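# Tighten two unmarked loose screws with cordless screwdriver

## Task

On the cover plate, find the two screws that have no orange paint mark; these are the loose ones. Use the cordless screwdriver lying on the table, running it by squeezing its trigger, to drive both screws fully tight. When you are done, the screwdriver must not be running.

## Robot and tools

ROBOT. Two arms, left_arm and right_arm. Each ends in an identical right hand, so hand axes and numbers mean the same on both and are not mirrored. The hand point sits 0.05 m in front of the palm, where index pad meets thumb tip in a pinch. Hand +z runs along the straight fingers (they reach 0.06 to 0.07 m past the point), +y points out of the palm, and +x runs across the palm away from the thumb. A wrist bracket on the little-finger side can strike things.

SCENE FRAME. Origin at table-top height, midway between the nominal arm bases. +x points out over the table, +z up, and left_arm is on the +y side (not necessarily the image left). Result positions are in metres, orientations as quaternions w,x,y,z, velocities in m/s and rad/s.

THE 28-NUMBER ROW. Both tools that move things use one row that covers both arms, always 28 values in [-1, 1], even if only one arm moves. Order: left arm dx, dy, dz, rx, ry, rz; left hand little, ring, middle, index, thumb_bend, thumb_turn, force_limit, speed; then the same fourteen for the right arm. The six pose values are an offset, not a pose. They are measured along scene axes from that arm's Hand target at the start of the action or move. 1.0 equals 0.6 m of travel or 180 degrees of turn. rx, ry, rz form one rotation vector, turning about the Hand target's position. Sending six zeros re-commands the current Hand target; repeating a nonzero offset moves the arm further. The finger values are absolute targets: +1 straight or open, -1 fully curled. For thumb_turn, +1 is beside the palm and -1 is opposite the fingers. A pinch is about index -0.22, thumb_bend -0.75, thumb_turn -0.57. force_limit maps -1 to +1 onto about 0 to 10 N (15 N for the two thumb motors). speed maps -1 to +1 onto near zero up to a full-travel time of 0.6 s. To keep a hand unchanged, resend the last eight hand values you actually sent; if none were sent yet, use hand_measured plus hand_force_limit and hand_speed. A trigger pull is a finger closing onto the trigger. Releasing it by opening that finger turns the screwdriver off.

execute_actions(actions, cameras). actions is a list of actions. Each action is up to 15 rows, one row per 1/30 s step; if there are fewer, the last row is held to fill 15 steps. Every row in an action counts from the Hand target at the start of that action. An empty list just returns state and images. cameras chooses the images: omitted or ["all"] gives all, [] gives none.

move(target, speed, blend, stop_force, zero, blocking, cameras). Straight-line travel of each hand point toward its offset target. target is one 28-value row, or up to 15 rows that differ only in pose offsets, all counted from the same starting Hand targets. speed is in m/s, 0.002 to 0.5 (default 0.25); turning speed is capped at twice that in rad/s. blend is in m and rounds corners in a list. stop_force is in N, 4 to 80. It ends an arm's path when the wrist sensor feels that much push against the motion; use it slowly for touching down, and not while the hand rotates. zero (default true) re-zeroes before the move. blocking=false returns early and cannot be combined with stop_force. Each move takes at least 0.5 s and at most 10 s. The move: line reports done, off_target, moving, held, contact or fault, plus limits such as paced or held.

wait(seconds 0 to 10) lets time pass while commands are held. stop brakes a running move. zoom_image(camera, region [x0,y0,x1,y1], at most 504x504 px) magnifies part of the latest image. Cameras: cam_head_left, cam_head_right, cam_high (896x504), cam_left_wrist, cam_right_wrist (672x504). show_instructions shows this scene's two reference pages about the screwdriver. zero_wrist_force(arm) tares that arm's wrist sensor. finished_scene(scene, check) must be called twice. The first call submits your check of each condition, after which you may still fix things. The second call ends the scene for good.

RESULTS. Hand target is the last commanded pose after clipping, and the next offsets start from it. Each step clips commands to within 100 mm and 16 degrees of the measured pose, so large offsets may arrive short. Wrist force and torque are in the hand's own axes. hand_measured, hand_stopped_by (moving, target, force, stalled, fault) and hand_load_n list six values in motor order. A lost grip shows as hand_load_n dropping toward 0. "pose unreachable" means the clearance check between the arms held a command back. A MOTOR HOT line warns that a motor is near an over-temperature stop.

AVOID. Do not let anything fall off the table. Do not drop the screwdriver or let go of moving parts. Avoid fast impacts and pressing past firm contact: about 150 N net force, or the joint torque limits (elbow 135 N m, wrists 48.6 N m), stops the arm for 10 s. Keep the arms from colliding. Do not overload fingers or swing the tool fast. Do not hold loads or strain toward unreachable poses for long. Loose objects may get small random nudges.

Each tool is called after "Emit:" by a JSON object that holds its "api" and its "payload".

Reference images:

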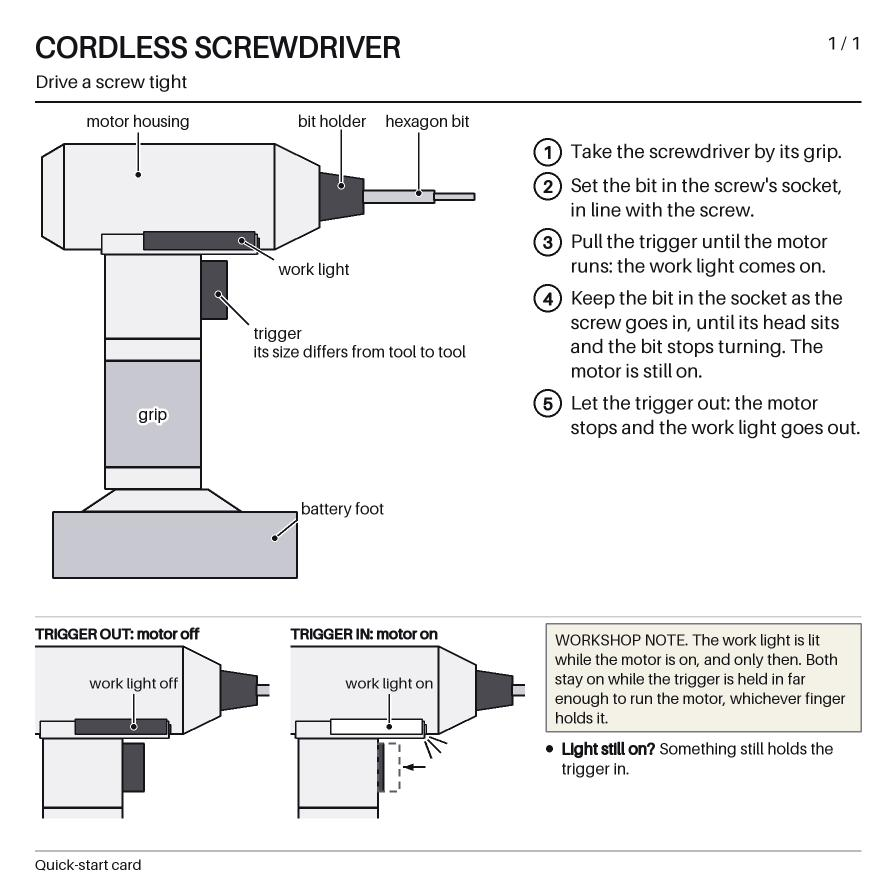

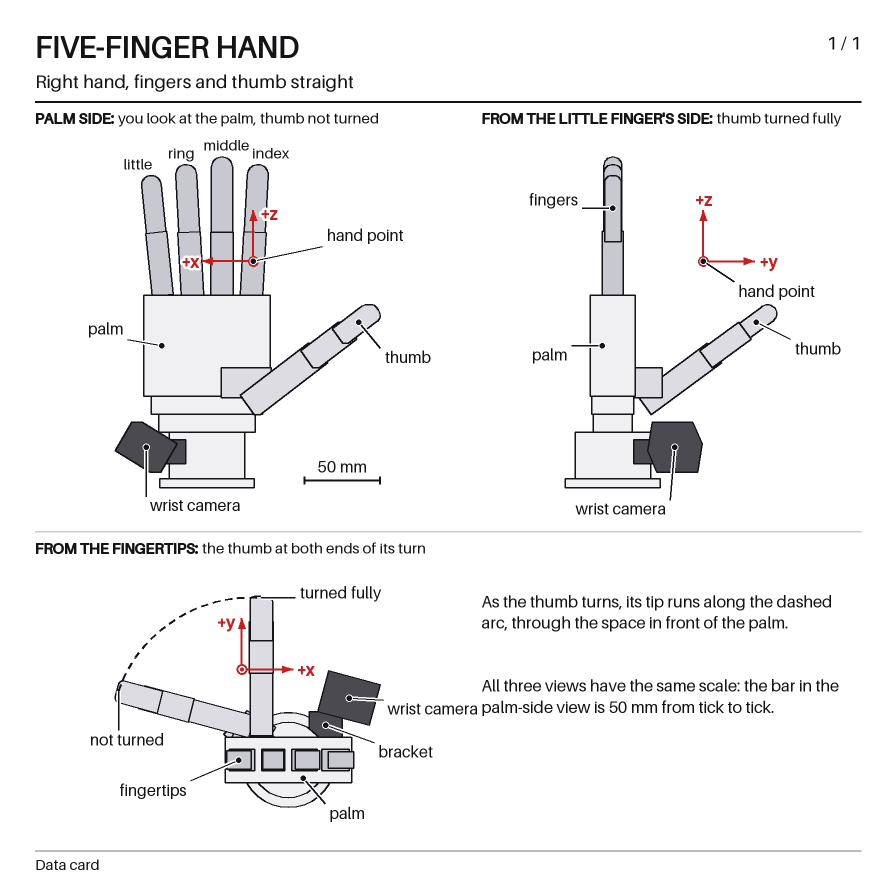

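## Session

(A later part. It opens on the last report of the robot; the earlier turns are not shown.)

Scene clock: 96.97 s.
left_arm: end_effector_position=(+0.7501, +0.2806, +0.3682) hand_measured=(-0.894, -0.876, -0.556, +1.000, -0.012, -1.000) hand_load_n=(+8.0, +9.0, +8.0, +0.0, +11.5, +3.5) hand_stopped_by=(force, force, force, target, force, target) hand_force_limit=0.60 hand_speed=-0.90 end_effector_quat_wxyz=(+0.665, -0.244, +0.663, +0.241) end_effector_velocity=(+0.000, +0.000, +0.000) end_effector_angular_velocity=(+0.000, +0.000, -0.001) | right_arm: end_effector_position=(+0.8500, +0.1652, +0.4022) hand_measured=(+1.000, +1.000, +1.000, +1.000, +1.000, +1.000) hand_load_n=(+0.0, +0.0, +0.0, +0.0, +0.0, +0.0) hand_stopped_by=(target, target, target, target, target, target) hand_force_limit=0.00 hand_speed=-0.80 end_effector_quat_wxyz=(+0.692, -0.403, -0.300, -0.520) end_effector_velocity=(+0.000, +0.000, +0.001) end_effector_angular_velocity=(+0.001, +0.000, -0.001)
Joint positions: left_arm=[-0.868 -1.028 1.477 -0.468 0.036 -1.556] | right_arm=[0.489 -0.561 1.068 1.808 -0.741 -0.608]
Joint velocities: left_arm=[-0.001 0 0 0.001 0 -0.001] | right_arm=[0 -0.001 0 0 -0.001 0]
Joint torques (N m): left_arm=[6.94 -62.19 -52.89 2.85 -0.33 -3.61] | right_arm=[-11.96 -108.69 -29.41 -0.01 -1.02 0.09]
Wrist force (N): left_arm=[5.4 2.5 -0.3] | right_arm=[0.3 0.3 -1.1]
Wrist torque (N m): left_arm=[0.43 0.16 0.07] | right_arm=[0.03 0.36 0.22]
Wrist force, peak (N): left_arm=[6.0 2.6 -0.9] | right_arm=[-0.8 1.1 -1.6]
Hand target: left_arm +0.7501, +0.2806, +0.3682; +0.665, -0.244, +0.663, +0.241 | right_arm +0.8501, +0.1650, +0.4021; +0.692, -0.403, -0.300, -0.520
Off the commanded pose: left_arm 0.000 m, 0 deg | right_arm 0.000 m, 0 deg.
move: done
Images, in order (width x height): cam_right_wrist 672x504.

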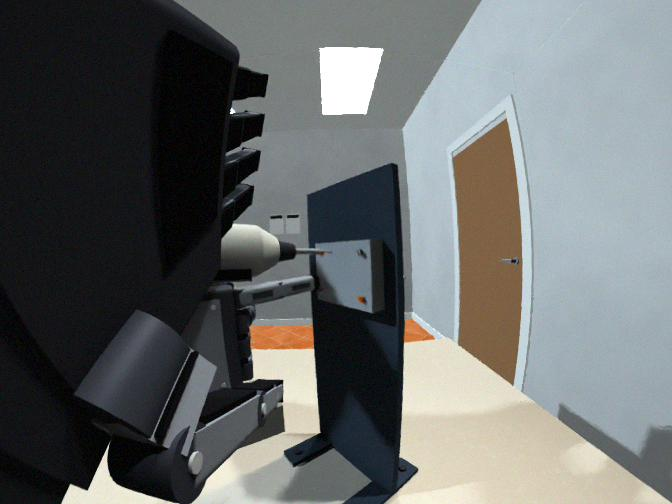

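Emit:
{"api": "move", "payload": {"target": [0.035,0.0203,0.0033,0,0,0,-1,-1,-0.98,1,-0.98,-1,0.6,-0.9,0,0,0,0,0,0,1,1,1,1,1,1,0,-0.8], "speed": 0.06, "cameras": ["cam_right_wrist"]}}

Emit:
{"api": "zoom_image", "payload": {"camera": "cam_right_wrist", "region": [310, 215, 400, 275]}}

Scene clock: 98.30 s.
left_arm: end_effector_position=(+0.7711, +0.2928, +0.3702) hand_measured=(-0.894, -0.876, -0.556, +1.000, -0.012, -1.000) hand_load_n=(+8.0, +9.0, +8.0, +0.0, +11.0, +3.0) hand_stopped_by=(force, force, force, target, force, target) hand_force_limit=0.60 hand_speed=-0.90 end_effector_quat_wxyz=(+0.665, -0.244, +0.663, +0.241) end_effector_velocity=(+0.000, -0.001, +0.000) end_effector_angular_velocity=(+0.000, +0.000, -0.001) | right_arm: end_effector_position=(+0.8501, +0.1650, +0.4021) hand_measured=(+1.000, +1.000, +1.000, +1.000, +1.000, +1.000) hand_load_n=(+0.0, +0.0, +0.0, +0.0, +0.0, +0.0) hand_stopped_by=(target, target, target, target, target, target) hand_force_limit=0.00 hand_speed=-0.80 end_effector_quat_wxyz=(+0.692, -0.403, -0.300, -0.520) end_effector_velocity=(+0.000, +0.000, +0.001) end_effector_angular_velocity=(+0.001, -0.001, +0.000)
Joint positions: left_arm=[-0.84 -1.013 1.449 -0.449 0.064 -1.562] | right_arm=[0.489 -0.561 1.068 1.808 -0.741 -0.608]
Joint velocities: left_arm=[-0.001 0 0 0 0 0] | right_arm=[0 0 0 -0.001 -0.001 0]
Joint torques (N m): left_arm=[-11.85 -61.9 -54.18 1.11 -2.34 -1.25] | right_arm=[-14.89 -104.9 -30.47 0.34 -1.89 0.88]
Wrist force (N): left_arm=[5.5 2.4 -0.4] | right_arm=[0.2 0.4 -1.4]
Wrist torque (N m): left_arm=[0.41 0.13 0.06] | right_arm=[0.06 0.37 0.23]
Wrist force, peak (N): left_arm=[5.9 2.8 -0.7] | right_arm=[0.2 0.3 -1.6]
Hand target: left_arm +0.7711, +0.2927, +0.3702; +0.665, -0.244, +0.663, +0.241 | right_arm +0.8501, +0.1650, +0.4021; +0.692, -0.403, -0.300, -0.520
Off the commanded pose: left_arm 0.000 m, 0 deg | right_arm 0.000 m, 0 deg.
move: done
Images, in order (width x height): cam_right_wrist 672x504.

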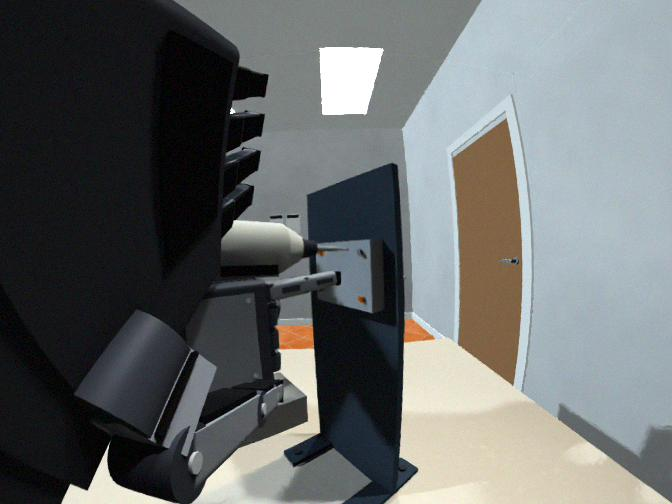

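Scaled by 5.600 from the camera's 672x504 image, which has a finer 960x720 frame.

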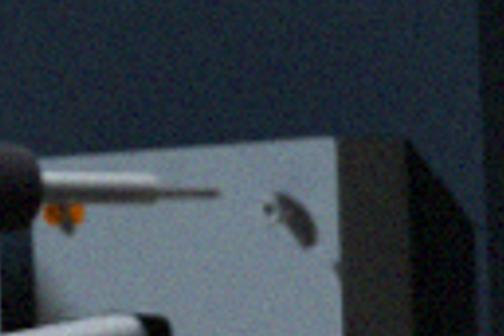

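Emit:
{"api": "move", "payload": {"target": [[0,0,-0.0053,0,0,0,-1,-1,-0.98,1,-0.98,-1,0.6,-0.9,-0.02,0.0,0.23,-0.18,0,0,1,1,1,1,1,1,0,-0.8],[0,0,-0.0053,0,0,0,-1,-1,-0.98,1,-0.98,-1,0.6,-0.9,-0.058,0.187,0.258,-0.3056,0,0,1,1,1,1,1,1,0,-0.8]], "speed": 0.12, "blend": 0.03, "cameras": ["cam_right_wrist"]}}

Emit:
{"api": "zoom_image", "payload": {"camera": "cam_right_wrist", "region": [320, 240, 440, 330]}}

Scene clock: 103.13 s.
left_arm: end_effector_position=(+0.7711, +0.2927, +0.3670) hand_measured=(-0.894, -0.876, -0.556, +1.000, -0.012, -1.000) hand_load_n=(+8.0, +8.5, +8.0, +0.0, +11.5, +3.0) hand_stopped_by=(force, force, force, target, force, target) hand_force_limit=0.60 hand_speed=-0.90 end_effector_quat_wxyz=(+0.665, -0.244, +0.663, +0.241) end_effector_velocity=(+0.000, +0.000, +0.000) end_effector_angular_velocity=(+0.000, +0.000, +0.000) | right_arm: end_effector_position=(+0.8151, +0.2772, +0.5566) hand_measured=(+1.000, +1.000, +1.000, +1.000, +1.000, +1.000) hand_load_n=(+0.0, +0.0, +0.0, +0.0, +0.0, +0.0) hand_stopped_by=(target, target, target, target, target, target) hand_force_limit=0.00 hand_speed=-0.80 end_effector_quat_wxyz=(-0.428, +0.676, +0.506, +0.322) end_effector_velocity=(+0.000, +0.000, -0.001) end_effector_angular_velocity=(-0.001, +0.001, +0.000)
Joint positions: left_arm=[-0.84 -1.01 1.451 -0.451 0.064 -1.564] | right_arm=[0.632 -0.92 1.011 3.684 -0.803 -1.76]
Joint velocities: left_arm=[0 0 0 0 0 0] | right_arm=[0 0.001 -0.001 0.001 0 0]
Joint torques (N m): left_arm=[-13.7 -66.68 -33.46 -2.08 -2.33 -1.37] | right_arm=[-12.47 -111.13 -49.29 -1.58 0.97 0.98]
Wrist force (N): left_arm=[5.3 3.1 -0.3] | right_arm=[0.2 1.4 -0.7]
Wrist torque (N m): left_arm=[0.50 0.16 0.07] | right_arm=[0.25 0.14 0.24]
Wrist force, peak (N): left_arm=[5.8 2.8 -0.3] | right_arm=[-1.1 0.9 -2.0]
Hand target: left_arm +0.7711, +0.2927, +0.3670; +0.665, -0.244, +0.663, +0.241 | right_arm +0.8152, +0.2771, +0.5568; -0.428, +0.676, +0.506, +0.322
Off the commanded pose: left_arm 0.000 m, 0 deg | right_arm 0.000 m, 0 deg.
move: done
Images, in order (width x height): cam_right_wrist 672x504.

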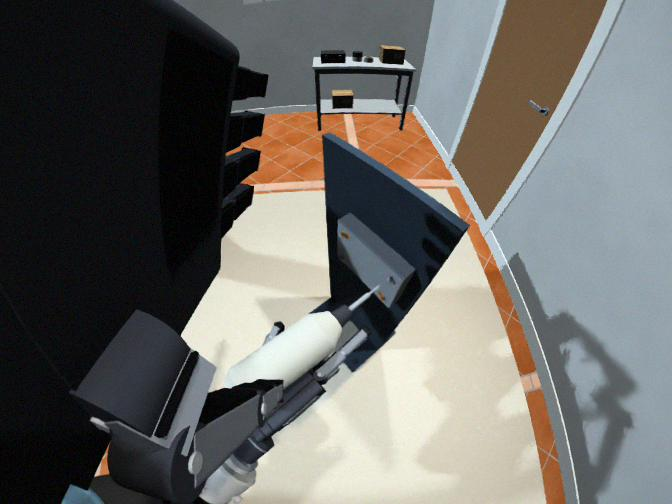

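Scaled by 4.200 from the camera's 672x504 image, which has a finer 960x720 frame.

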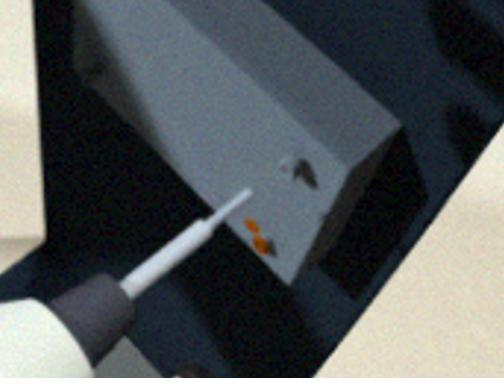

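Emit:
{"api": "move", "payload": {"target": [0.0118,0.0065,0,0,0,0,-1,-1,-0.98,1,-0.98,-1,0.6,-0.9,0,0,0,0,0,0,1,1,1,1,1,1,0,-0.8], "speed": 0.04, "cameras": ["cam_right_wrist"]}}

Emit:
{"api": "zoom_image", "payload": {"camera": "cam_right_wrist", "region": [350, 250, 420, 310]}}

Scene clock: 104.03 s.
left_arm: end_effector_position=(+0.7783, +0.2967, +0.3670) hand_measured=(-0.894, -0.876, -0.556, +1.000, -0.012, -1.000) hand_load_n=(+8.0, +9.0, +8.0, +0.0, +11.5, +3.0) hand_stopped_by=(force, force, force, target, force, target) hand_force_limit=0.60 hand_speed=-0.90 end_effector_quat_wxyz=(+0.665, -0.244, +0.663, +0.241) end_effector_velocity=(-0.001, -0.001, -0.001) end_effector_angular_velocity=(-0.001, -0.001, +0.000) | right_arm: end_effector_position=(+0.8152, +0.2771, +0.5568) hand_measured=(+1.000, +1.000, +1.000, +1.000, +1.000, +1.000) hand_load_n=(+0.0, +0.0, +0.0, +0.0, +0.0, +0.0) hand_stopped_by=(target, target, target, target, target, target) hand_force_limit=0.00 hand_speed=-0.80 end_effector_quat_wxyz=(-0.428, +0.676, +0.506, +0.322) end_effector_velocity=(+0.000, +0.000, +0.001) end_effector_angular_velocity=(+0.001, -0.001, +0.000)
Joint positions: left_arm=[-0.83 -1.005 1.441 -0.447 0.074 -1.565] | right_arm=[0.632 -0.92 1.011 3.684 -0.803 -1.76]
Joint velocities: left_arm=[-0.001 0.001 0 0.002 -0.001 -0.004] | right_arm=[0 -0.001 0 0 0 0]
Joint torques (N m): left_arm=[-9.56 -73.42 -51.16 2.73 -0.11 -3.22] | right_arm=[-14.55 -112.32 -49.59 -2.47 -0.24 0.67]
Wrist force (N): left_arm=[5.2 2.7 -0.9] | right_arm=[0.5 1.0 -0.5]
Wrist torque (N m): left_arm=[0.49 0.20 0.04] | right_arm=[0.18 0.11 0.25]
Wrist force, peak (N): left_arm=[5.7 3.0 -0.6] | right_arm=[0.4 1.4 -0.6]
Hand target: left_arm +0.7782, +0.2966, +0.3670; +0.665, -0.244, +0.663, +0.241 | right_arm +0.8152, +0.2771, +0.5568; -0.428, +0.676, +0.506, +0.322
Off the commanded pose: left_arm 0.000 m, 0 deg | right_arm 0.000 m, 0 deg.
move: done
Images, in order (width x height): cam_right_wrist 672x504.

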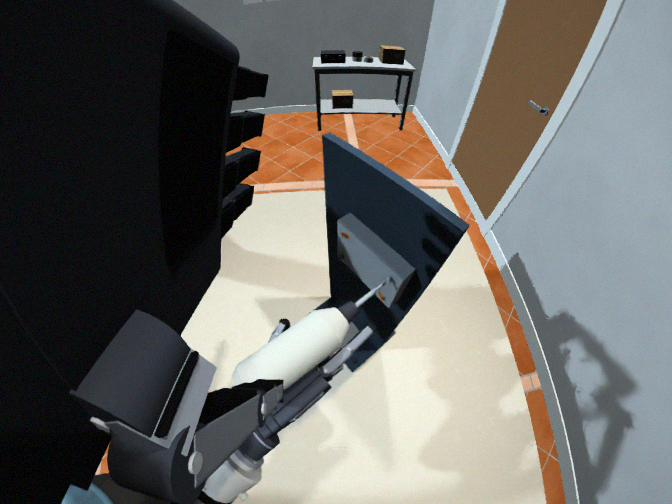

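Scaled by 7.200 from the camera's 672x504 image, which has a finer 960x720 frame.

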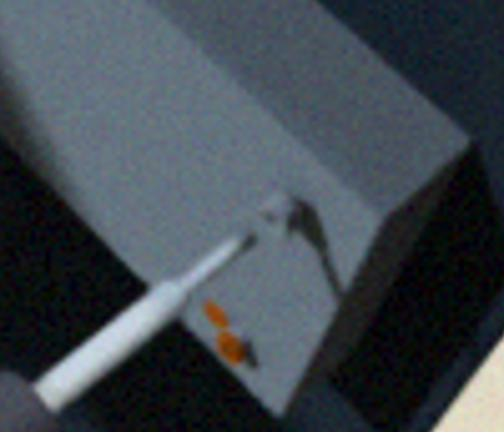

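Emit:
{"api": "move", "payload": {"target": [[0,0,0,0,0,0,-1,-1,-0.98,1,-0.98,-1,0.6,-0.9,0.058,-0.18,-0.04,0.13,0,0,1,1,1,1,1,1,0,-0.8],[0,0,0,0,0,0,-1,-1,-0.98,1,-0.98,-1,0.6,-0.9,0.058,-0.187,-0.258,0.3056,0,0,1,1,1,1,1,1,0,-0.8]], "speed": 0.12, "blend": 0.03, "cameras": ["cam_right_wrist"]}}

Emit:
{"api": "zoom_image", "payload": {"camera": "cam_right_wrist", "region": [310, 215, 400, 275]}}

Scene clock: 108.83 s.
left_arm: end_effector_position=(+0.7782, +0.2966, +0.3670) hand_measured=(-0.894, -0.876, -0.556, +1.000, -0.012, -1.000) hand_load_n=(+8.0, +9.0, +8.0, +0.0, +11.5, +3.5) hand_stopped_by=(force, force, force, target, force, target) hand_force_limit=0.60 hand_speed=-0.90 end_effector_quat_wxyz=(+0.665, -0.244, +0.663, +0.241) end_effector_velocity=(+0.000, +0.000, +0.000) end_effector_angular_velocity=(+0.001, +0.001, +0.000) | right_arm: end_effector_position=(+0.8500, +0.1651, +0.4022) hand_measured=(+1.000, +1.000, +1.000, +1.000, +1.000, +1.000) hand_load_n=(+0.0, +0.0, +0.0, +0.0, +0.0, +0.0) hand_stopped_by=(target, target, target, target, target, target) hand_force_limit=0.00 hand_speed=-0.80 end_effector_quat_wxyz=(+0.691, -0.402, -0.300, -0.520) end_effector_velocity=(+0.001, +0.000, +0.000) end_effector_angular_velocity=(+0.000, +0.000, -0.001)
Joint positions: left_arm=[-0.831 -1.005 1.441 -0.447 0.073 -1.565] | right_arm=[0.489 -0.561 1.068 1.807 -0.74 -0.609]
Joint velocities: left_arm=[0 0 0 0.001 0.001 0] | right_arm=[-0.001 0 0 0.001 0 0]
Joint torques (N m): left_arm=[-13.92 -76.78 -52.52 2.21 -1.84 -3.3] | right_arm=[-12.64 -109.21 -29.08 -0.12 -0.87 -0.23]
Wrist force (N): left_arm=[5.3 2.7 -0.5] | right_arm=[-0.2 0.2 -1.2]
Wrist torque (N m): left_arm=[0.46 0.16 0.06] | right_arm=[0.03 0.44 0.19]
Wrist force, peak (N): left_arm=[5.7 3.1 -0.7] | right_arm=[-0.6 0.8 -1.6]
Hand target: left_arm +0.7782, +0.2966, +0.3670; +0.665, -0.244, +0.663, +0.241 | right_arm +0.8501, +0.1649, +0.4022; +0.691, -0.402, -0.300, -0.520
Off the commanded pose: left_arm 0.000 m, 0 deg | right_arm 0.000 m, 0 deg.
move: done
Images, in order (width x height): cam_right_wrist 672x504.

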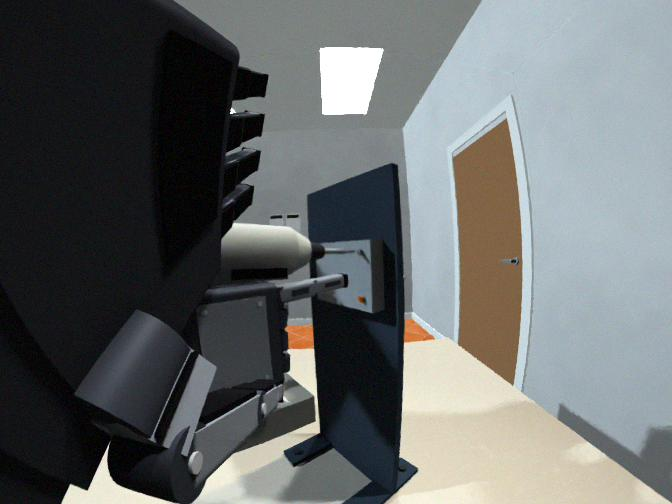

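Scaled by 5.600 from the camera's 672x504 image, which has a finer 960x720 frame.

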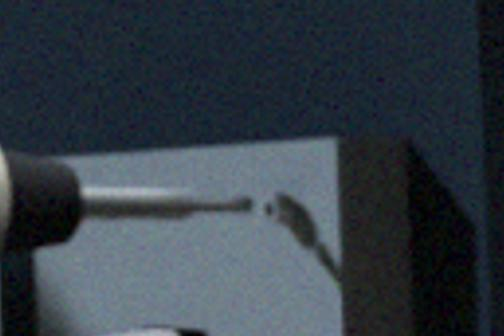

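Emit:
{"api": "move", "payload": {"target": [[-0.0023,0.0029,-0.0013,0,0,0,-1,-1,-0.98,1,-0.98,-1,0.6,-0.9,-0.02,0.0,0.23,-0.18,0,0,1,1,1,1,1,1,0,-0.8],[-0.0023,0.0029,-0.0013,0,0,0,-1,-1,-0.98,1,-0.98,-1,0.6,-0.9,-0.058,0.187,0.258,-0.3056,0,0,1,1,1,1,1,1,0,-0.8]], "speed": 0.12, "blend": 0.03, "cameras": ["cam_right_wrist"]}}

Emit:
{"api": "zoom_image", "payload": {"camera": "cam_right_wrist", "region": [350, 250, 420, 310]}}

Scene clock: 113.67 s.
left_arm: end_effector_position=(+0.7768, +0.2984, +0.3662) hand_measured=(-0.894, -0.876, -0.556, +1.000, -0.012, -1.000) hand_load_n=(+8.0, +9.0, +8.0, +0.0, +11.5, +3.5) hand_stopped_by=(force, force, force, target, force, target) hand_force_limit=0.60 hand_speed=-0.90 end_effector_quat_wxyz=(+0.665, -0.244, +0.663, +0.241) end_effector_velocity=(+0.000, +0.000, +0.000) end_effector_angular_velocity=(-0.001, -0.001, -0.001) | right_arm: end_effector_position=(+0.8151, +0.2771, +0.5567) hand_measured=(+1.000, +1.000, +1.000, +1.000, +1.000, +1.000) hand_load_n=(+0.0, +0.0, +0.0, +0.0, +0.0, +0.0) hand_stopped_by=(target, target, target, target, target, target) hand_force_limit=0.00 hand_speed=-0.80 end_effector_quat_wxyz=(-0.428, +0.676, +0.506, +0.322) end_effector_velocity=(+0.000, +0.000, +0.000) end_effector_angular_velocity=(-0.001, +0.000, -0.001)
Joint positions: left_arm=[-0.83 -1.007 1.447 -0.45 0.074 -1.565] | right_arm=[0.632 -0.92 1.011 3.684 -0.803 -1.76]
Joint velocities: left_arm=[0 -0.001 0 0 0.001 -0.001] | right_arm=[0 0 -0.001 0.001 -0.001 0]
Joint torques (N m): left_arm=[6.51 -101.6 -33.13 -3.41 2.44 3.8] | right_arm=[-12.63 -111.58 -49.74 -1.52 0.7 1.11]
Wrist force (N): left_arm=[5.3 2.6 -0.4] | right_arm=[0.0 0.9 -0.7]
Wrist torque (N m): left_arm=[0.45 0.16 0.05] | right_arm=[0.16 0.17 0.21]
Wrist force, peak (N): left_arm=[5.7 2.9 -0.5] | right_arm=[-1.0 0.9 -1.8]
Hand target: left_arm +0.7768, +0.2984, +0.3662; +0.665, -0.244, +0.663, +0.241 | right_arm +0.8152, +0.2770, +0.5568; -0.428, +0.676, +0.506, +0.322
Off the commanded pose: left_arm 0.000 m, 0 deg | right_arm 0.000 m, 0 deg.
move: done
Images, in order (width x height): cam_right_wrist 672x504.

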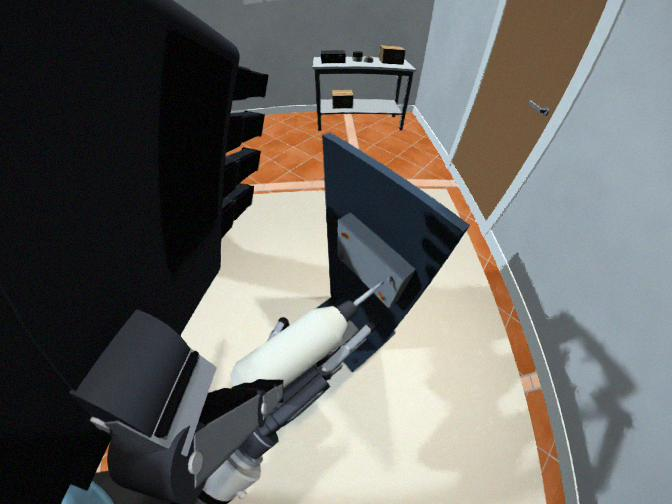

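Scaled by 7.200 from the camera's 672x504 image, which has a finer 960x720 frame.

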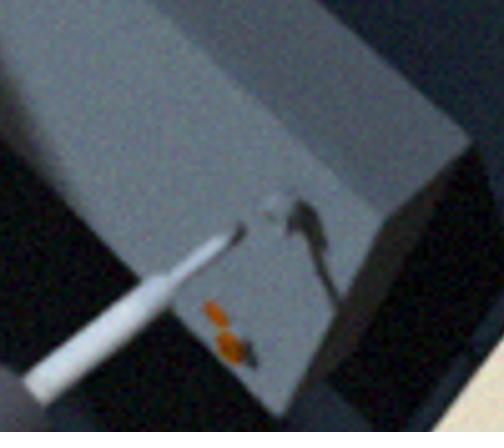

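Emit:
{"api": "move", "payload": {"target": [0.0103,0.0085,0,0,0,0,-1,-1,-0.98,1,-0.98,-1,0.6,-0.9,0,0,0,0,0,0,1,1,1,1,1,1,0,-0.8], "speed": 0.01, "stop_force": 6, "cameras": ["cam_right_wrist"]}}

Emit:
{"api": "zoom_image", "payload": {"camera": "cam_right_wrist", "region": [350, 250, 420, 310]}}

Scene clock: 115.63 s.
left_arm: end_effector_position=(+0.7811, +0.3020, +0.3662) hand_measured=(-0.894, -0.876, -0.556, +1.000, -0.012, -1.000) hand_load_n=(+8.0, +8.0, +7.5, +0.0, +11.5, +3.0) hand_stopped_by=(force, force, force, target, force, target) hand_force_limit=0.60 hand_speed=-0.90 end_effector_quat_wxyz=(+0.665, -0.244, +0.663, +0.241) end_effector_velocity=(+0.000, -0.001, +0.001) end_effector_angular_velocity=(+0.001, +0.000, -0.001) | right_arm: end_effector_position=(+0.8152, +0.2770, +0.5568) hand_measured=(+1.000, +1.000, +1.000, +1.000, +1.000, +1.000) hand_load_n=(+0.0, +0.0, +0.0, +0.0, +0.0, +0.0) hand_stopped_by=(target, target, target, target, target, target) hand_force_limit=0.00 hand_speed=-0.80 end_effector_quat_wxyz=(-0.428, +0.676, +0.506, +0.322) end_effector_velocity=(+0.000, +0.000, +0.000) end_effector_angular_velocity=(+0.000, +0.000, +0.000)
Joint positions: left_arm=[-0.824 -1.005 1.443 -0.448 0.08 -1.565] | right_arm=[0.632 -0.92 1.011 3.684 -0.803 -1.76]
Joint velocities: left_arm=[-0.001 -0.001 0 0 0.001 0.002] | right_arm=[0 0 0 0 0 0]
Joint torques (N m): left_arm=[-12.46 -101.1 -30.23 -3.55 -1.83 3.22] | right_arm=[-13.85 -112.33 -45.76 -4.62 -0.32 0.32]
Wrist force (N): left_arm=[5.1 2.7 -1.5] | right_arm=[0.3 1.1 -0.5]
Wrist torque (N m): left_arm=[0.49 0.12 0.04] | right_arm=[0.18 0.12 0.24]
Wrist force, peak (N): left_arm=[7.4 3.8 -10.0] | right_arm=[0.7 1.3 -0.4]
Hand target: left_arm +0.7811, +0.3020, +0.3662; +0.665, -0.244, +0.663, +0.241 | right_arm +0.8152, +0.2770, +0.5568; -0.428, +0.676, +0.506, +0.322
Off the commanded pose: left_arm 0.002 m, 0 deg | right_arm 0.000 m, 0 deg.
move: contact (left_arm)
Images, in order (width x height): cam_right_wrist 672x504.

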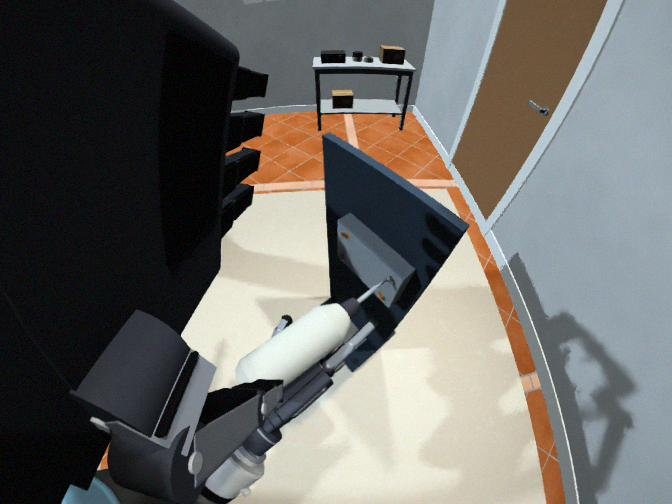

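Scaled by 7.200 from the camera's 672x504 image, which has a finer 960x720 frame.

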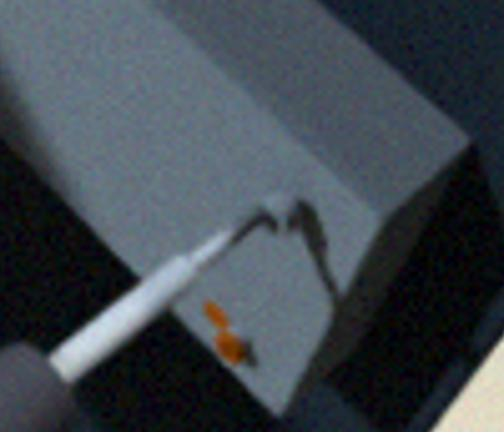

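Emit:
{"api": "move", "payload": {"target": [[0,0,0,0,0,0,-1,-1,-0.98,1,-0.98,-1,0.6,-0.9,0.058,-0.18,-0.04,0.13,0,0,1,1,1,1,1,1,0,-0.8],[0,0,0,0,0,0,-1,-1,-0.98,1,-0.98,-1,0.6,-0.9,0.058,-0.187,-0.258,0.3056,0,0,1,1,1,1,1,1,0,-0.8]], "speed": 0.12, "blend": 0.03, "cameras": ["cam_right_wrist"]}}

Emit:
{"api": "zoom_image", "payload": {"camera": "cam_right_wrist", "region": [310, 215, 400, 275]}}

Scene clock: 120.30 s.
left_arm: end_effector_position=(+0.7811, +0.3020, +0.3662) hand_measured=(-0.894, -0.876, -0.556, +1.000, -0.012, -1.000) hand_load_n=(+7.5, +8.0, +8.0, +0.0, +11.5, +3.0) hand_stopped_by=(force, force, force, target, force, target) hand_force_limit=0.60 hand_speed=-0.90 end_effector_quat_wxyz=(+0.665, -0.244, +0.663, +0.241) end_effector_velocity=(+0.000, +0.001, +0.000) end_effector_angular_velocity=(-0.001, -0.001, +0.001) | right_arm: end_effector_position=(+0.8499, +0.1650, +0.4023) hand_measured=(+1.000, +1.000, +1.000, +1.000, +1.000, +1.000) hand_load_n=(+0.0, +0.0, -0.5, +0.0, +0.0, +0.0) hand_stopped_by=(target, target, target, target, target, target) hand_force_limit=0.00 hand_speed=-0.80 end_effector_quat_wxyz=(+0.691, -0.402, -0.300, -0.520) end_effector_velocity=(+0.000, -0.001, +0.001) end_effector_angular_velocity=(+0.002, -0.002, -0.001)
Joint positions: left_arm=[-0.824 -1.005 1.443 -0.448 0.08 -1.565] | right_arm=[0.489 -0.561 1.068 1.807 -0.74 -0.609]
Joint velocities: left_arm=[0.001 0 0 0 0 -0.001] | right_arm=[0 0 0 -0.002 -0.001 0]
Joint torques (N m): left_arm=[-10.66 -100.44 -30.99 -3.32 -2.35 3.63] | right_arm=[-12.99 -109 -29.63 0.06 -0.95 -0.26]
Wrist force (N): left_arm=[5.1 2.5 -1.6] | right_arm=[0.2 0.5 -1.1]
Wrist torque (N m): left_arm=[0.47 0.13 0.03] | right_arm=[0.06 0.38 0.22]
Wrist force, peak (N): left_arm=[5.5 3.0 -1.3] | right_arm=[-0.7 0.6 -1.7]
Hand target: left_arm +0.7811, +0.3020, +0.3662; +0.665, -0.244, +0.663, +0.241 | right_arm +0.8501, +0.1648, +0.4022; +0.691, -0.402, -0.300, -0.520
Off the commanded pose: left_arm 0.000 m, 0 deg | right_arm 0.000 m, 0 deg.
move: done
Images, in order (width x height): cam_right_wrist 672x504.

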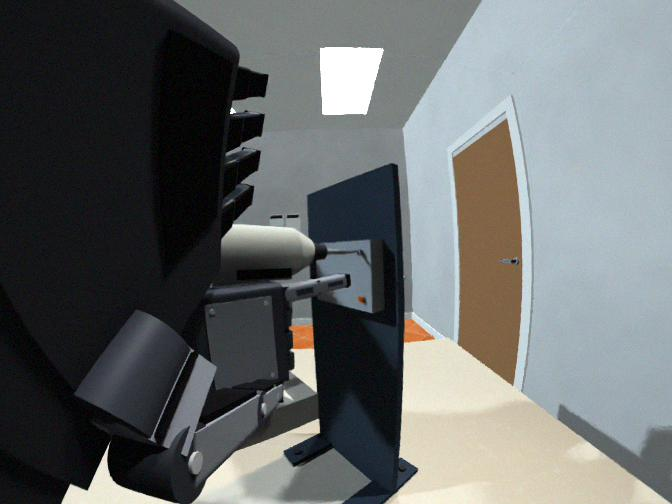

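Scaled by 5.600 from the camera's 672x504 image, which has a finer 960x720 frame.

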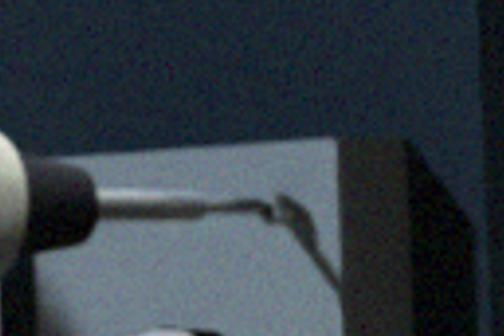

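Emit:
{"api": "zoom_image", "payload": {"camera": "cam_right_wrist", "region": [340, 238, 376, 268]}}

Scaled by 14.000 from the camera's 672x504 image, which has a finer 960x720 frame.

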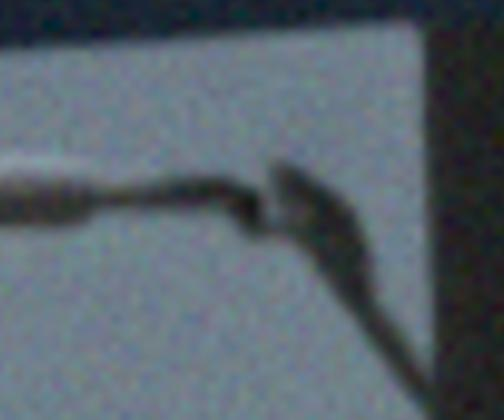

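Emit:
{"api": "move", "payload": {"target": [-0.0026,-0.0021,-0.001,0,0,0,-1,-1,-0.98,1,-0.98,-1,0.6,-0.9,0,0,0,0,0,0,1,1,1,1,1,1,0,-0.8], "speed": 0.02, "cameras": []}}

Emit:
{"api": "move", "payload": {"target": [0.0103,0.0085,0,0,0,0,-1,-1,-0.98,1,-0.98,-1,0.6,-0.9,0,0,0,0,0,0,1,1,1,1,1,1,0,-0.8], "speed": 0.01, "stop_force": 5, "cameras": ["cam_right_wrist"]}}

Emit:
{"api": "zoom_image", "payload": {"camera": "cam_right_wrist", "region": [340, 238, 376, 268]}}

Scene clock: 121.33 s.
left_arm: end_effector_position=(+0.7795, +0.3007, +0.3656) hand_measured=(-0.894, -0.876, -0.556, +1.000, -0.012, -1.000) hand_load_n=(+7.5, +8.5, +8.0, +0.0, +11.5, +3.5) hand_stopped_by=(force, force, force, target, force, target) hand_force_limit=0.60 hand_speed=-0.90 end_effector_quat_wxyz=(+0.665, -0.244, +0.663, +0.241) end_effector_velocity=(+0.000, +0.000, +0.000) end_effector_angular_velocity=(+0.002, +0.002, +0.000) | right_arm: end_effector_position=(+0.8501, +0.1648, +0.4022) hand_measured=(+1.000, +1.000, +1.000, +1.000, +1.000, +1.000) hand_load_n=(+0.0, +0.0, +0.0, +0.0, +0.0, +0.0) hand_stopped_by=(target, target, target, target, target, target) hand_force_limit=0.00 hand_speed=-0.80 end_effector_quat_wxyz=(+0.691, -0.402, -0.300, -0.520) end_effector_velocity=(+0.000, +0.000, +0.001) end_effector_angular_velocity=(+0.000, +0.000, +0.000)
Joint positions: left_arm=[-0.826 -1.005 1.445 -0.45 0.078 -1.565] | right_arm=[0.489 -0.561 1.068 1.807 -0.74 -0.609]
Joint velocities: left_arm=[0 0 0 0 0 0.003] | right_arm=[0 0 0 0 0 0]
Joint torques (N m): left_arm=[-7.33 -99.7 -30.36 -3.53 -1.37 4.48] | right_arm=[-13.87 -105.32 -30.71 -0.03 -1.86 0.9]
Wrist force (N): left_arm=[5.1 2.5 -0.7] | right_arm=[0.3 0.8 -1.2]
Wrist torque (N m): left_arm=[0.45 0.20 0.04] | right_arm=[0.11 0.36 0.24]
Wrist force, peak (N): left_arm=[5.6 3.0 -0.6] | right_arm=[0.0 0.5 -1.5]
Hand target: left_arm +0.7796, +0.3007, +0.3656; +0.665, -0.244, +0.663, +0.241 | right_arm +0.8501, +0.1648, +0.4022; +0.691, -0.402, -0.300, -0.520
Off the commanded pose: left_arm 0.000 m, 0 deg | right_arm 0.000 m, 0 deg.
move: done
No camera images: "cameras" was empty.

Scene clock: 122.63 s.
left_arm: end_effector_position=(+0.7811, +0.3021, +0.3657) hand_measured=(-0.894, -0.876, -0.556, +1.000, -0.012, -1.000) hand_load_n=(+7.5, +8.0, +7.5, +0.0, +12.0, +3.0) hand_stopped_by=(force, force, force, target, force, target) hand_force_limit=0.60 hand_speed=-0.90 end_effector_quat_wxyz=(+0.665, -0.244, +0.663, +0.241) end_effector_velocity=(+0.000, +0.000, +0.000) end_effector_angular_velocity=(+0.000, +0.000, +0.000) | right_arm: end_effector_position=(+0.8501, +0.1648, +0.4022) hand_measured=(+1.000, +1.000, +1.000, +1.000, +1.000, +1.000) hand_load_n=(+0.0, +0.0, +0.0, +0.0, +0.0, +0.0) hand_stopped_by=(target, target, target, target, target, target) hand_force_limit=0.00 hand_speed=-0.80 end_effector_quat_wxyz=(+0.691, -0.402, -0.300, -0.520) end_effector_velocity=(+0.000, +0.000, -0.001) end_effector_angular_velocity=(-0.001, +0.002, +0.000)
Joint positions: left_arm=[-0.824 -1.005 1.444 -0.449 0.08 -1.565] | right_arm=[0.489 -0.561 1.068 1.807 -0.74 -0.609]
Joint velocities: left_arm=[0 0 0 0 0 0] | right_arm=[0 0.001 0 0.001 0 0]
Joint torques (N m): left_arm=[-12.67 -102.45 -29.77 -3.05 -1.73 1.79] | right_arm=[-13.83 -103.68 -32.08 1.4 -2.01 0.87]
Wrist force (N): left_arm=[4.7 2.6 -1.7] | right_arm=[0.3 0.3 -1.3]
Wrist torque (N m): left_arm=[0.48 0.15 0.01] | right_arm=[0.04 0.37 0.23]
Wrist force, peak (N): left_arm=[8.0 3.4 -12.3] | right_arm=[0.1 0.4 -1.6]
Hand target: left_arm +0.7811, +0.3021, +0.3657; +0.665, -0.244, +0.663, +0.241 | right_arm +0.8501, +0.1648, +0.4022; +0.691, -0.402, -0.300, -0.520
Off the commanded pose: left_arm 0.006 m, 0 deg | right_arm 0.000 m, 0 deg.
move: contact (left_arm)
Images, in order (width x height): cam_right_wrist 672x504.

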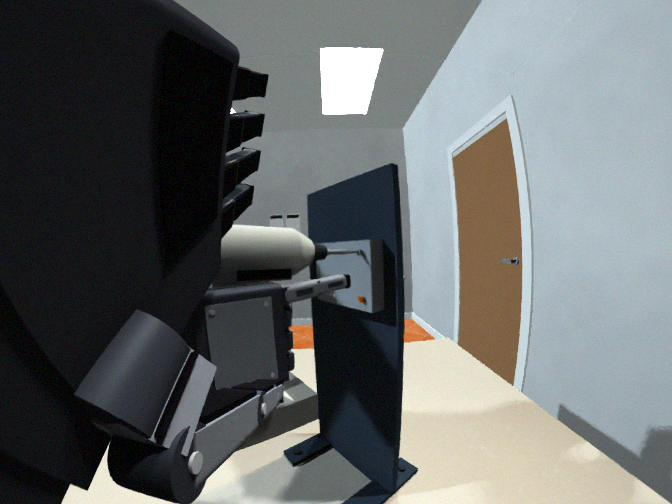

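Scaled by 14.000 from the camera's 672x504 image, which has a finer 960x720 frame.

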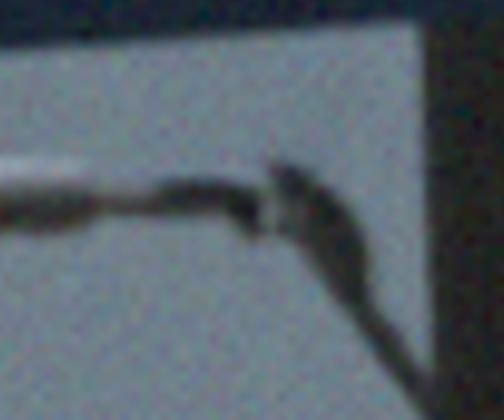

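Emit:
{"api": "execute_actions", "payload": {"actions": [], "cameras": ["cam_right_wrist"]}}

Emit:
{"api": "zoom_image", "payload": {"camera": "cam_right_wrist", "region": [340, 238, 376, 268]}}

Emit:
{"api": "zoom_image", "payload": {"camera": "cam_right_wrist", "region": [310, 215, 400, 275]}}

Scene clock: 123.40 s.
left_arm: end_effector_position=(+0.7811, +0.3021, +0.3657) hand_measured=(-0.894, -0.876, -0.556, +1.000, -0.012, -1.000) hand_load_n=(+7.5, +8.0, +7.5, +0.0, +12.0, +3.0) hand_stopped_by=(force, force, force, target, force, target) hand_force_limit=0.60 hand_speed=-0.90 end_effector_quat_wxyz=(+0.665, -0.244, +0.663, +0.241) end_effector_velocity=(+0.000, +0.000, +0.000) end_effector_angular_velocity=(+0.001, +0.001, +0.000) | right_arm: end_effector_position=(+0.8501, +0.1648, +0.4022) hand_measured=(+1.000, +1.000, +1.000, +1.000, +1.000, +1.000) hand_load_n=(-0.5, +0.0, +0.0, +0.0, +0.5, +0.0) hand_stopped_by=(target, target, target, target, target, target) hand_force_limit=0.00 hand_speed=-0.80 end_effector_quat_wxyz=(+0.691, -0.402, -0.300, -0.520) end_effector_velocity=(+0.000, +0.000, +0.001) end_effector_angular_velocity=(+0.001, -0.001, +0.000)
Joint positions: left_arm=[-0.824 -1.005 1.444 -0.449 0.08 -1.565] | right_arm=[0.489 -0.561 1.068 1.807 -0.74 -0.609]
Joint velocities: left_arm=[0 0.001 0 0 0 0.001] | right_arm=[0 -0.001 0 0 0 0]
Joint torques (N m): left_arm=[-11.33 -102.12 -31.81 -2.67 -1.95 3.31] | right_arm=[-14.47 -104.61 -32.9 2.31 -2.02 0.8]
Wrist force (N): left_arm=[4.6 2.7 -1.3] | right_arm=[-0.1 0.2 -1.1]
Wrist torque (N m): left_arm=[0.48 0.14 0.02] | right_arm=[0.01 0.42 0.20]
Wrist force, peak (N): left_arm=[5.4 2.5 -1.7] | right_arm=[0.4 0.7 -1.6]
Hand target: left_arm +0.7811, +0.3021, +0.3657; +0.665, -0.244, +0.663, +0.241 | right_arm +0.8501, +0.1648, +0.4022; +0.691, -0.402, -0.300, -0.520
Off the commanded pose: left_arm 0.006 m, 0 deg | right_arm 0.000 m, 0 deg.
Images, in order (width x height): cam_right_wrist 672x504.

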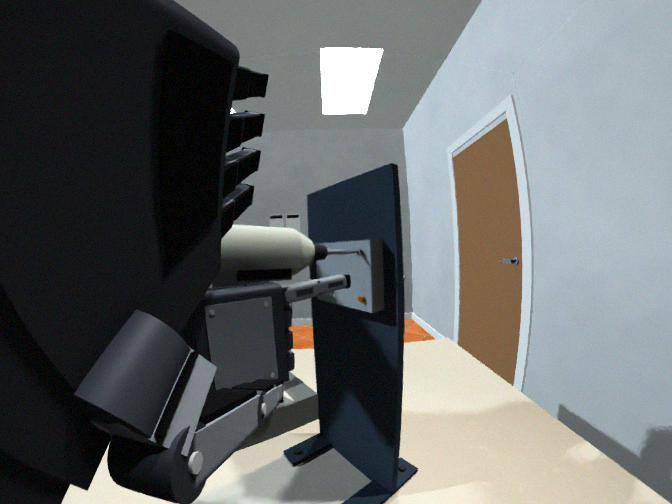

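Scaled by 14.000 from the camera's 672x504 image, which has a finer 960x720 frame.

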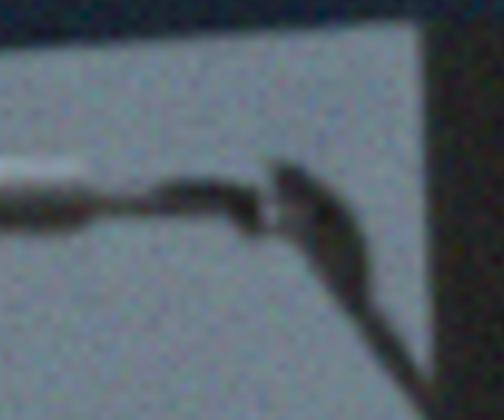

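Scaled by 5.600 from the camera's 672x504 image, which has a finer 960x720 frame.

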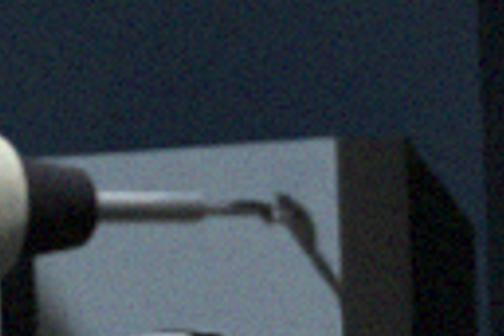

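Emit:
{"api": "move", "payload": {"target": [-0.00386,-0.00318,-0.001,0,0,0,-1,-1,-0.98,1,-0.98,-1,0.6,-0.9,0,0,0,0,0,0,1,1,1,1,1,1,0,-0.8], "speed": 0.02, "cameras": ["cam_right_wrist"]}}

Emit:
{"api": "zoom_image", "payload": {"camera": "cam_right_wrist", "region": [340, 238, 376, 268]}}

Scene clock: 124.80 s.
left_arm: end_effector_position=(+0.7788, +0.3001, +0.3651) hand_measured=(-0.894, -0.876, -0.556, +1.000, -0.012, -1.000) hand_load_n=(+7.5, +8.0, +7.5, +0.0, +11.5, +3.5) hand_stopped_by=(force, force, force, target, force, target) hand_force_limit=0.60 hand_speed=-0.90 end_effector_quat_wxyz=(+0.665, -0.244, +0.663, +0.241) end_effector_velocity=(+0.000, -0.001, +0.000) end_effector_angular_velocity=(+0.000, +0.000, -0.001) | right_arm: end_effector_position=(+0.8501, +0.1648, +0.4022) hand_measured=(+1.000, +1.000, +1.000, +1.000, +1.000, +1.000) hand_load_n=(+0.0, +0.0, +0.0, +0.0, +0.0, +0.0) hand_stopped_by=(target, target, target, target, target, target) hand_force_limit=0.00 hand_speed=-0.80 end_effector_quat_wxyz=(+0.691, -0.402, -0.300, -0.520) end_effector_velocity=(+0.000, +0.000, -0.001) end_effector_angular_velocity=(+0.000, +0.000, +0.000)
Joint positions: left_arm=[-0.827 -1.006 1.447 -0.451 0.077 -1.565] | right_arm=[0.489 -0.561 1.068 1.807 -0.74 -0.609]
Joint velocities: left_arm=[0 0 0 -0.001 0.001 0] | right_arm=[0 0.001 0 -0.001 0 0]
Joint torques (N m): left_arm=[-2.29 -100.94 -29.16 -3.7 -1.1 4.91] | right_arm=[-13.42 -103.74 -34.24 3.86 -1.89 0.72]
Wrist force (N): left_arm=[5.1 3.0 -0.4] | right_arm=[0.1 0.4 -1.4]
Wrist torque (N m): left_arm=[0.50 0.19 0.05] | right_arm=[0.08 0.39 0.22]
Wrist force, peak (N): left_arm=[5.2 2.9 -2.1] | right_arm=[0.1 0.6 -1.5]
Hand target: left_arm +0.7788, +0.3002, +0.3651; +0.665, -0.244, +0.663, +0.241 | right_arm +0.8501, +0.1648, +0.4022; +0.691, -0.402, -0.300, -0.520
Off the commanded pose: left_arm 0.000 m, 0 deg | right_arm 0.000 m, 0 deg.
move: done
Images, in order (width x height): cam_right_wrist 672x504.

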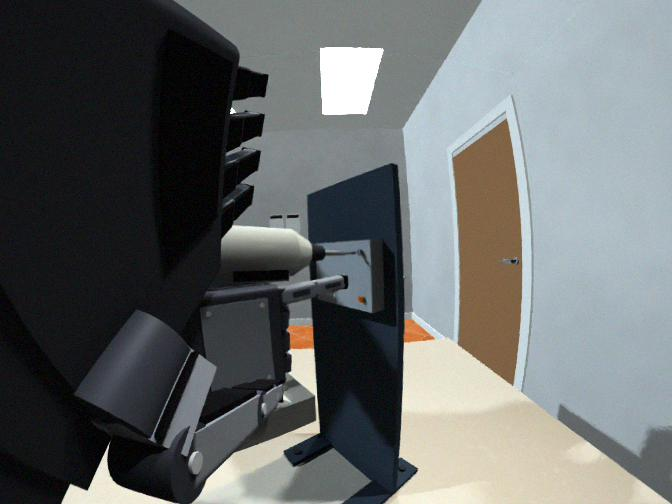

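Scaled by 14.000 from the camera's 672x504 image, which has a finer 960x720 frame.

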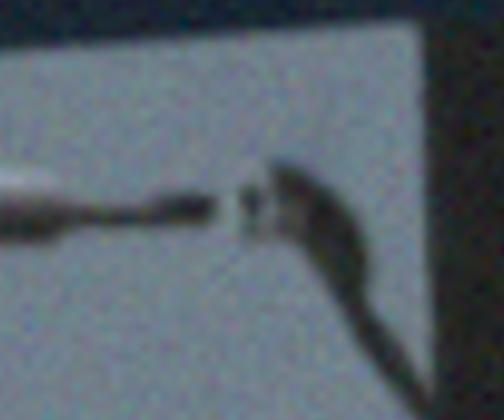

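Emit:
{"api": "move", "payload": {"target": [0.0065,0.00535,0.0005,0,0,0,-1,-1,-0.98,1,-0.98,-1,0.6,-0.9,0,0,0,0,0,0,1,1,1,1,1,1,0,-0.8], "speed": 0.008, "stop_force": 5, "cameras": ["cam_right_wrist"]}}

Emit:
{"api": "zoom_image", "payload": {"camera": "cam_right_wrist", "region": [340, 238, 376, 268]}}

Scene clock: 126.60 s.
left_arm: end_effector_position=(+0.7811, +0.3020, +0.3653) hand_measured=(-0.894, -0.876, -0.556, +1.000, -0.012, -1.000) hand_load_n=(+7.0, +8.0, +7.5, +0.0, +11.5, +3.5) hand_stopped_by=(force, force, force, target, force, target) hand_force_limit=0.60 hand_speed=-0.90 end_effector_quat_wxyz=(+0.665, -0.244, +0.663, +0.241) end_effector_velocity=(+0.000, +0.000, +0.000) end_effector_angular_velocity=(+0.000, +0.000, +0.001) | right_arm: end_effector_position=(+0.8501, +0.1648, +0.4022) hand_measured=(+1.000, +1.000, +1.000, +1.000, +1.000, +1.000) hand_load_n=(+0.0, +0.0, +0.0, +0.0, +0.0, +0.0) hand_stopped_by=(target, target, target, target, target, target) hand_force_limit=0.00 hand_speed=-0.80 end_effector_quat_wxyz=(+0.691, -0.402, -0.300, -0.520) end_effector_velocity=(+0.000, +0.000, +0.001) end_effector_angular_velocity=(+0.001, -0.001, +0.000)
Joint positions: left_arm=[-0.824 -1.005 1.444 -0.45 0.08 -1.565] | right_arm=[0.489 -0.561 1.068 1.807 -0.74 -0.609]
Joint velocities: left_arm=[0 0 0 0 0 0] | right_arm=[0 -0.001 0 -0.001 0 0]
Joint torques (N m): left_arm=[-11.72 -101.76 -30.05 -3.19 -2.36 -1.37] | right_arm=[-12.4 -104.28 -36.7 3.77 -1.89 0.89]
Wrist force (N): left_arm=[4.9 2.8 -1.6] | right_arm=[0.0 0.5 -1.1]
Wrist torque (N m): left_arm=[0.48 0.15 0.02] | right_arm=[0.06 0.41 0.21]
Wrist force, peak (N): left_arm=[6.9 3.3 -10.6] | right_arm=[0.1 0.5 -1.8]
Hand target: left_arm +0.7811, +0.3020, +0.3653; +0.665, -0.244, +0.663, +0.241 | right_arm +0.8501, +0.1648, +0.4022; +0.691, -0.402, -0.300, -0.520
Off the commanded pose: left_arm 0.002 m, 0 deg | right_arm 0.000 m, 0 deg.
move: contact (left_arm)
Images, in order (width x height): cam_right_wrist 672x504.

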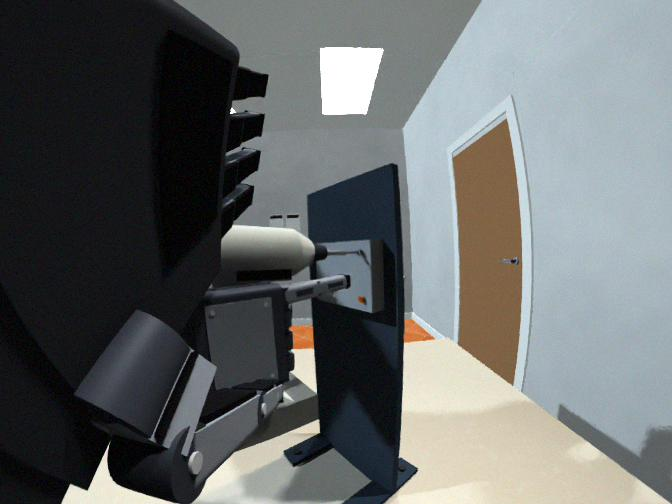

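Scaled by 14.000 from the camera's 672x504 image, which has a finer 960x720 frame.

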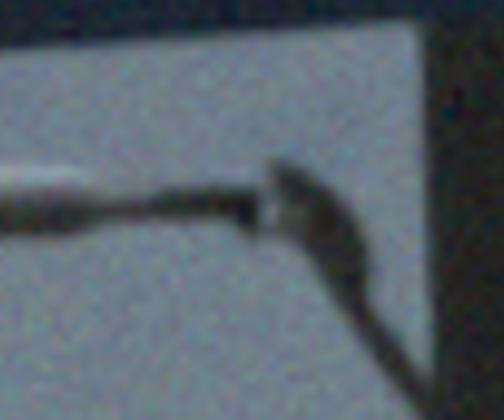

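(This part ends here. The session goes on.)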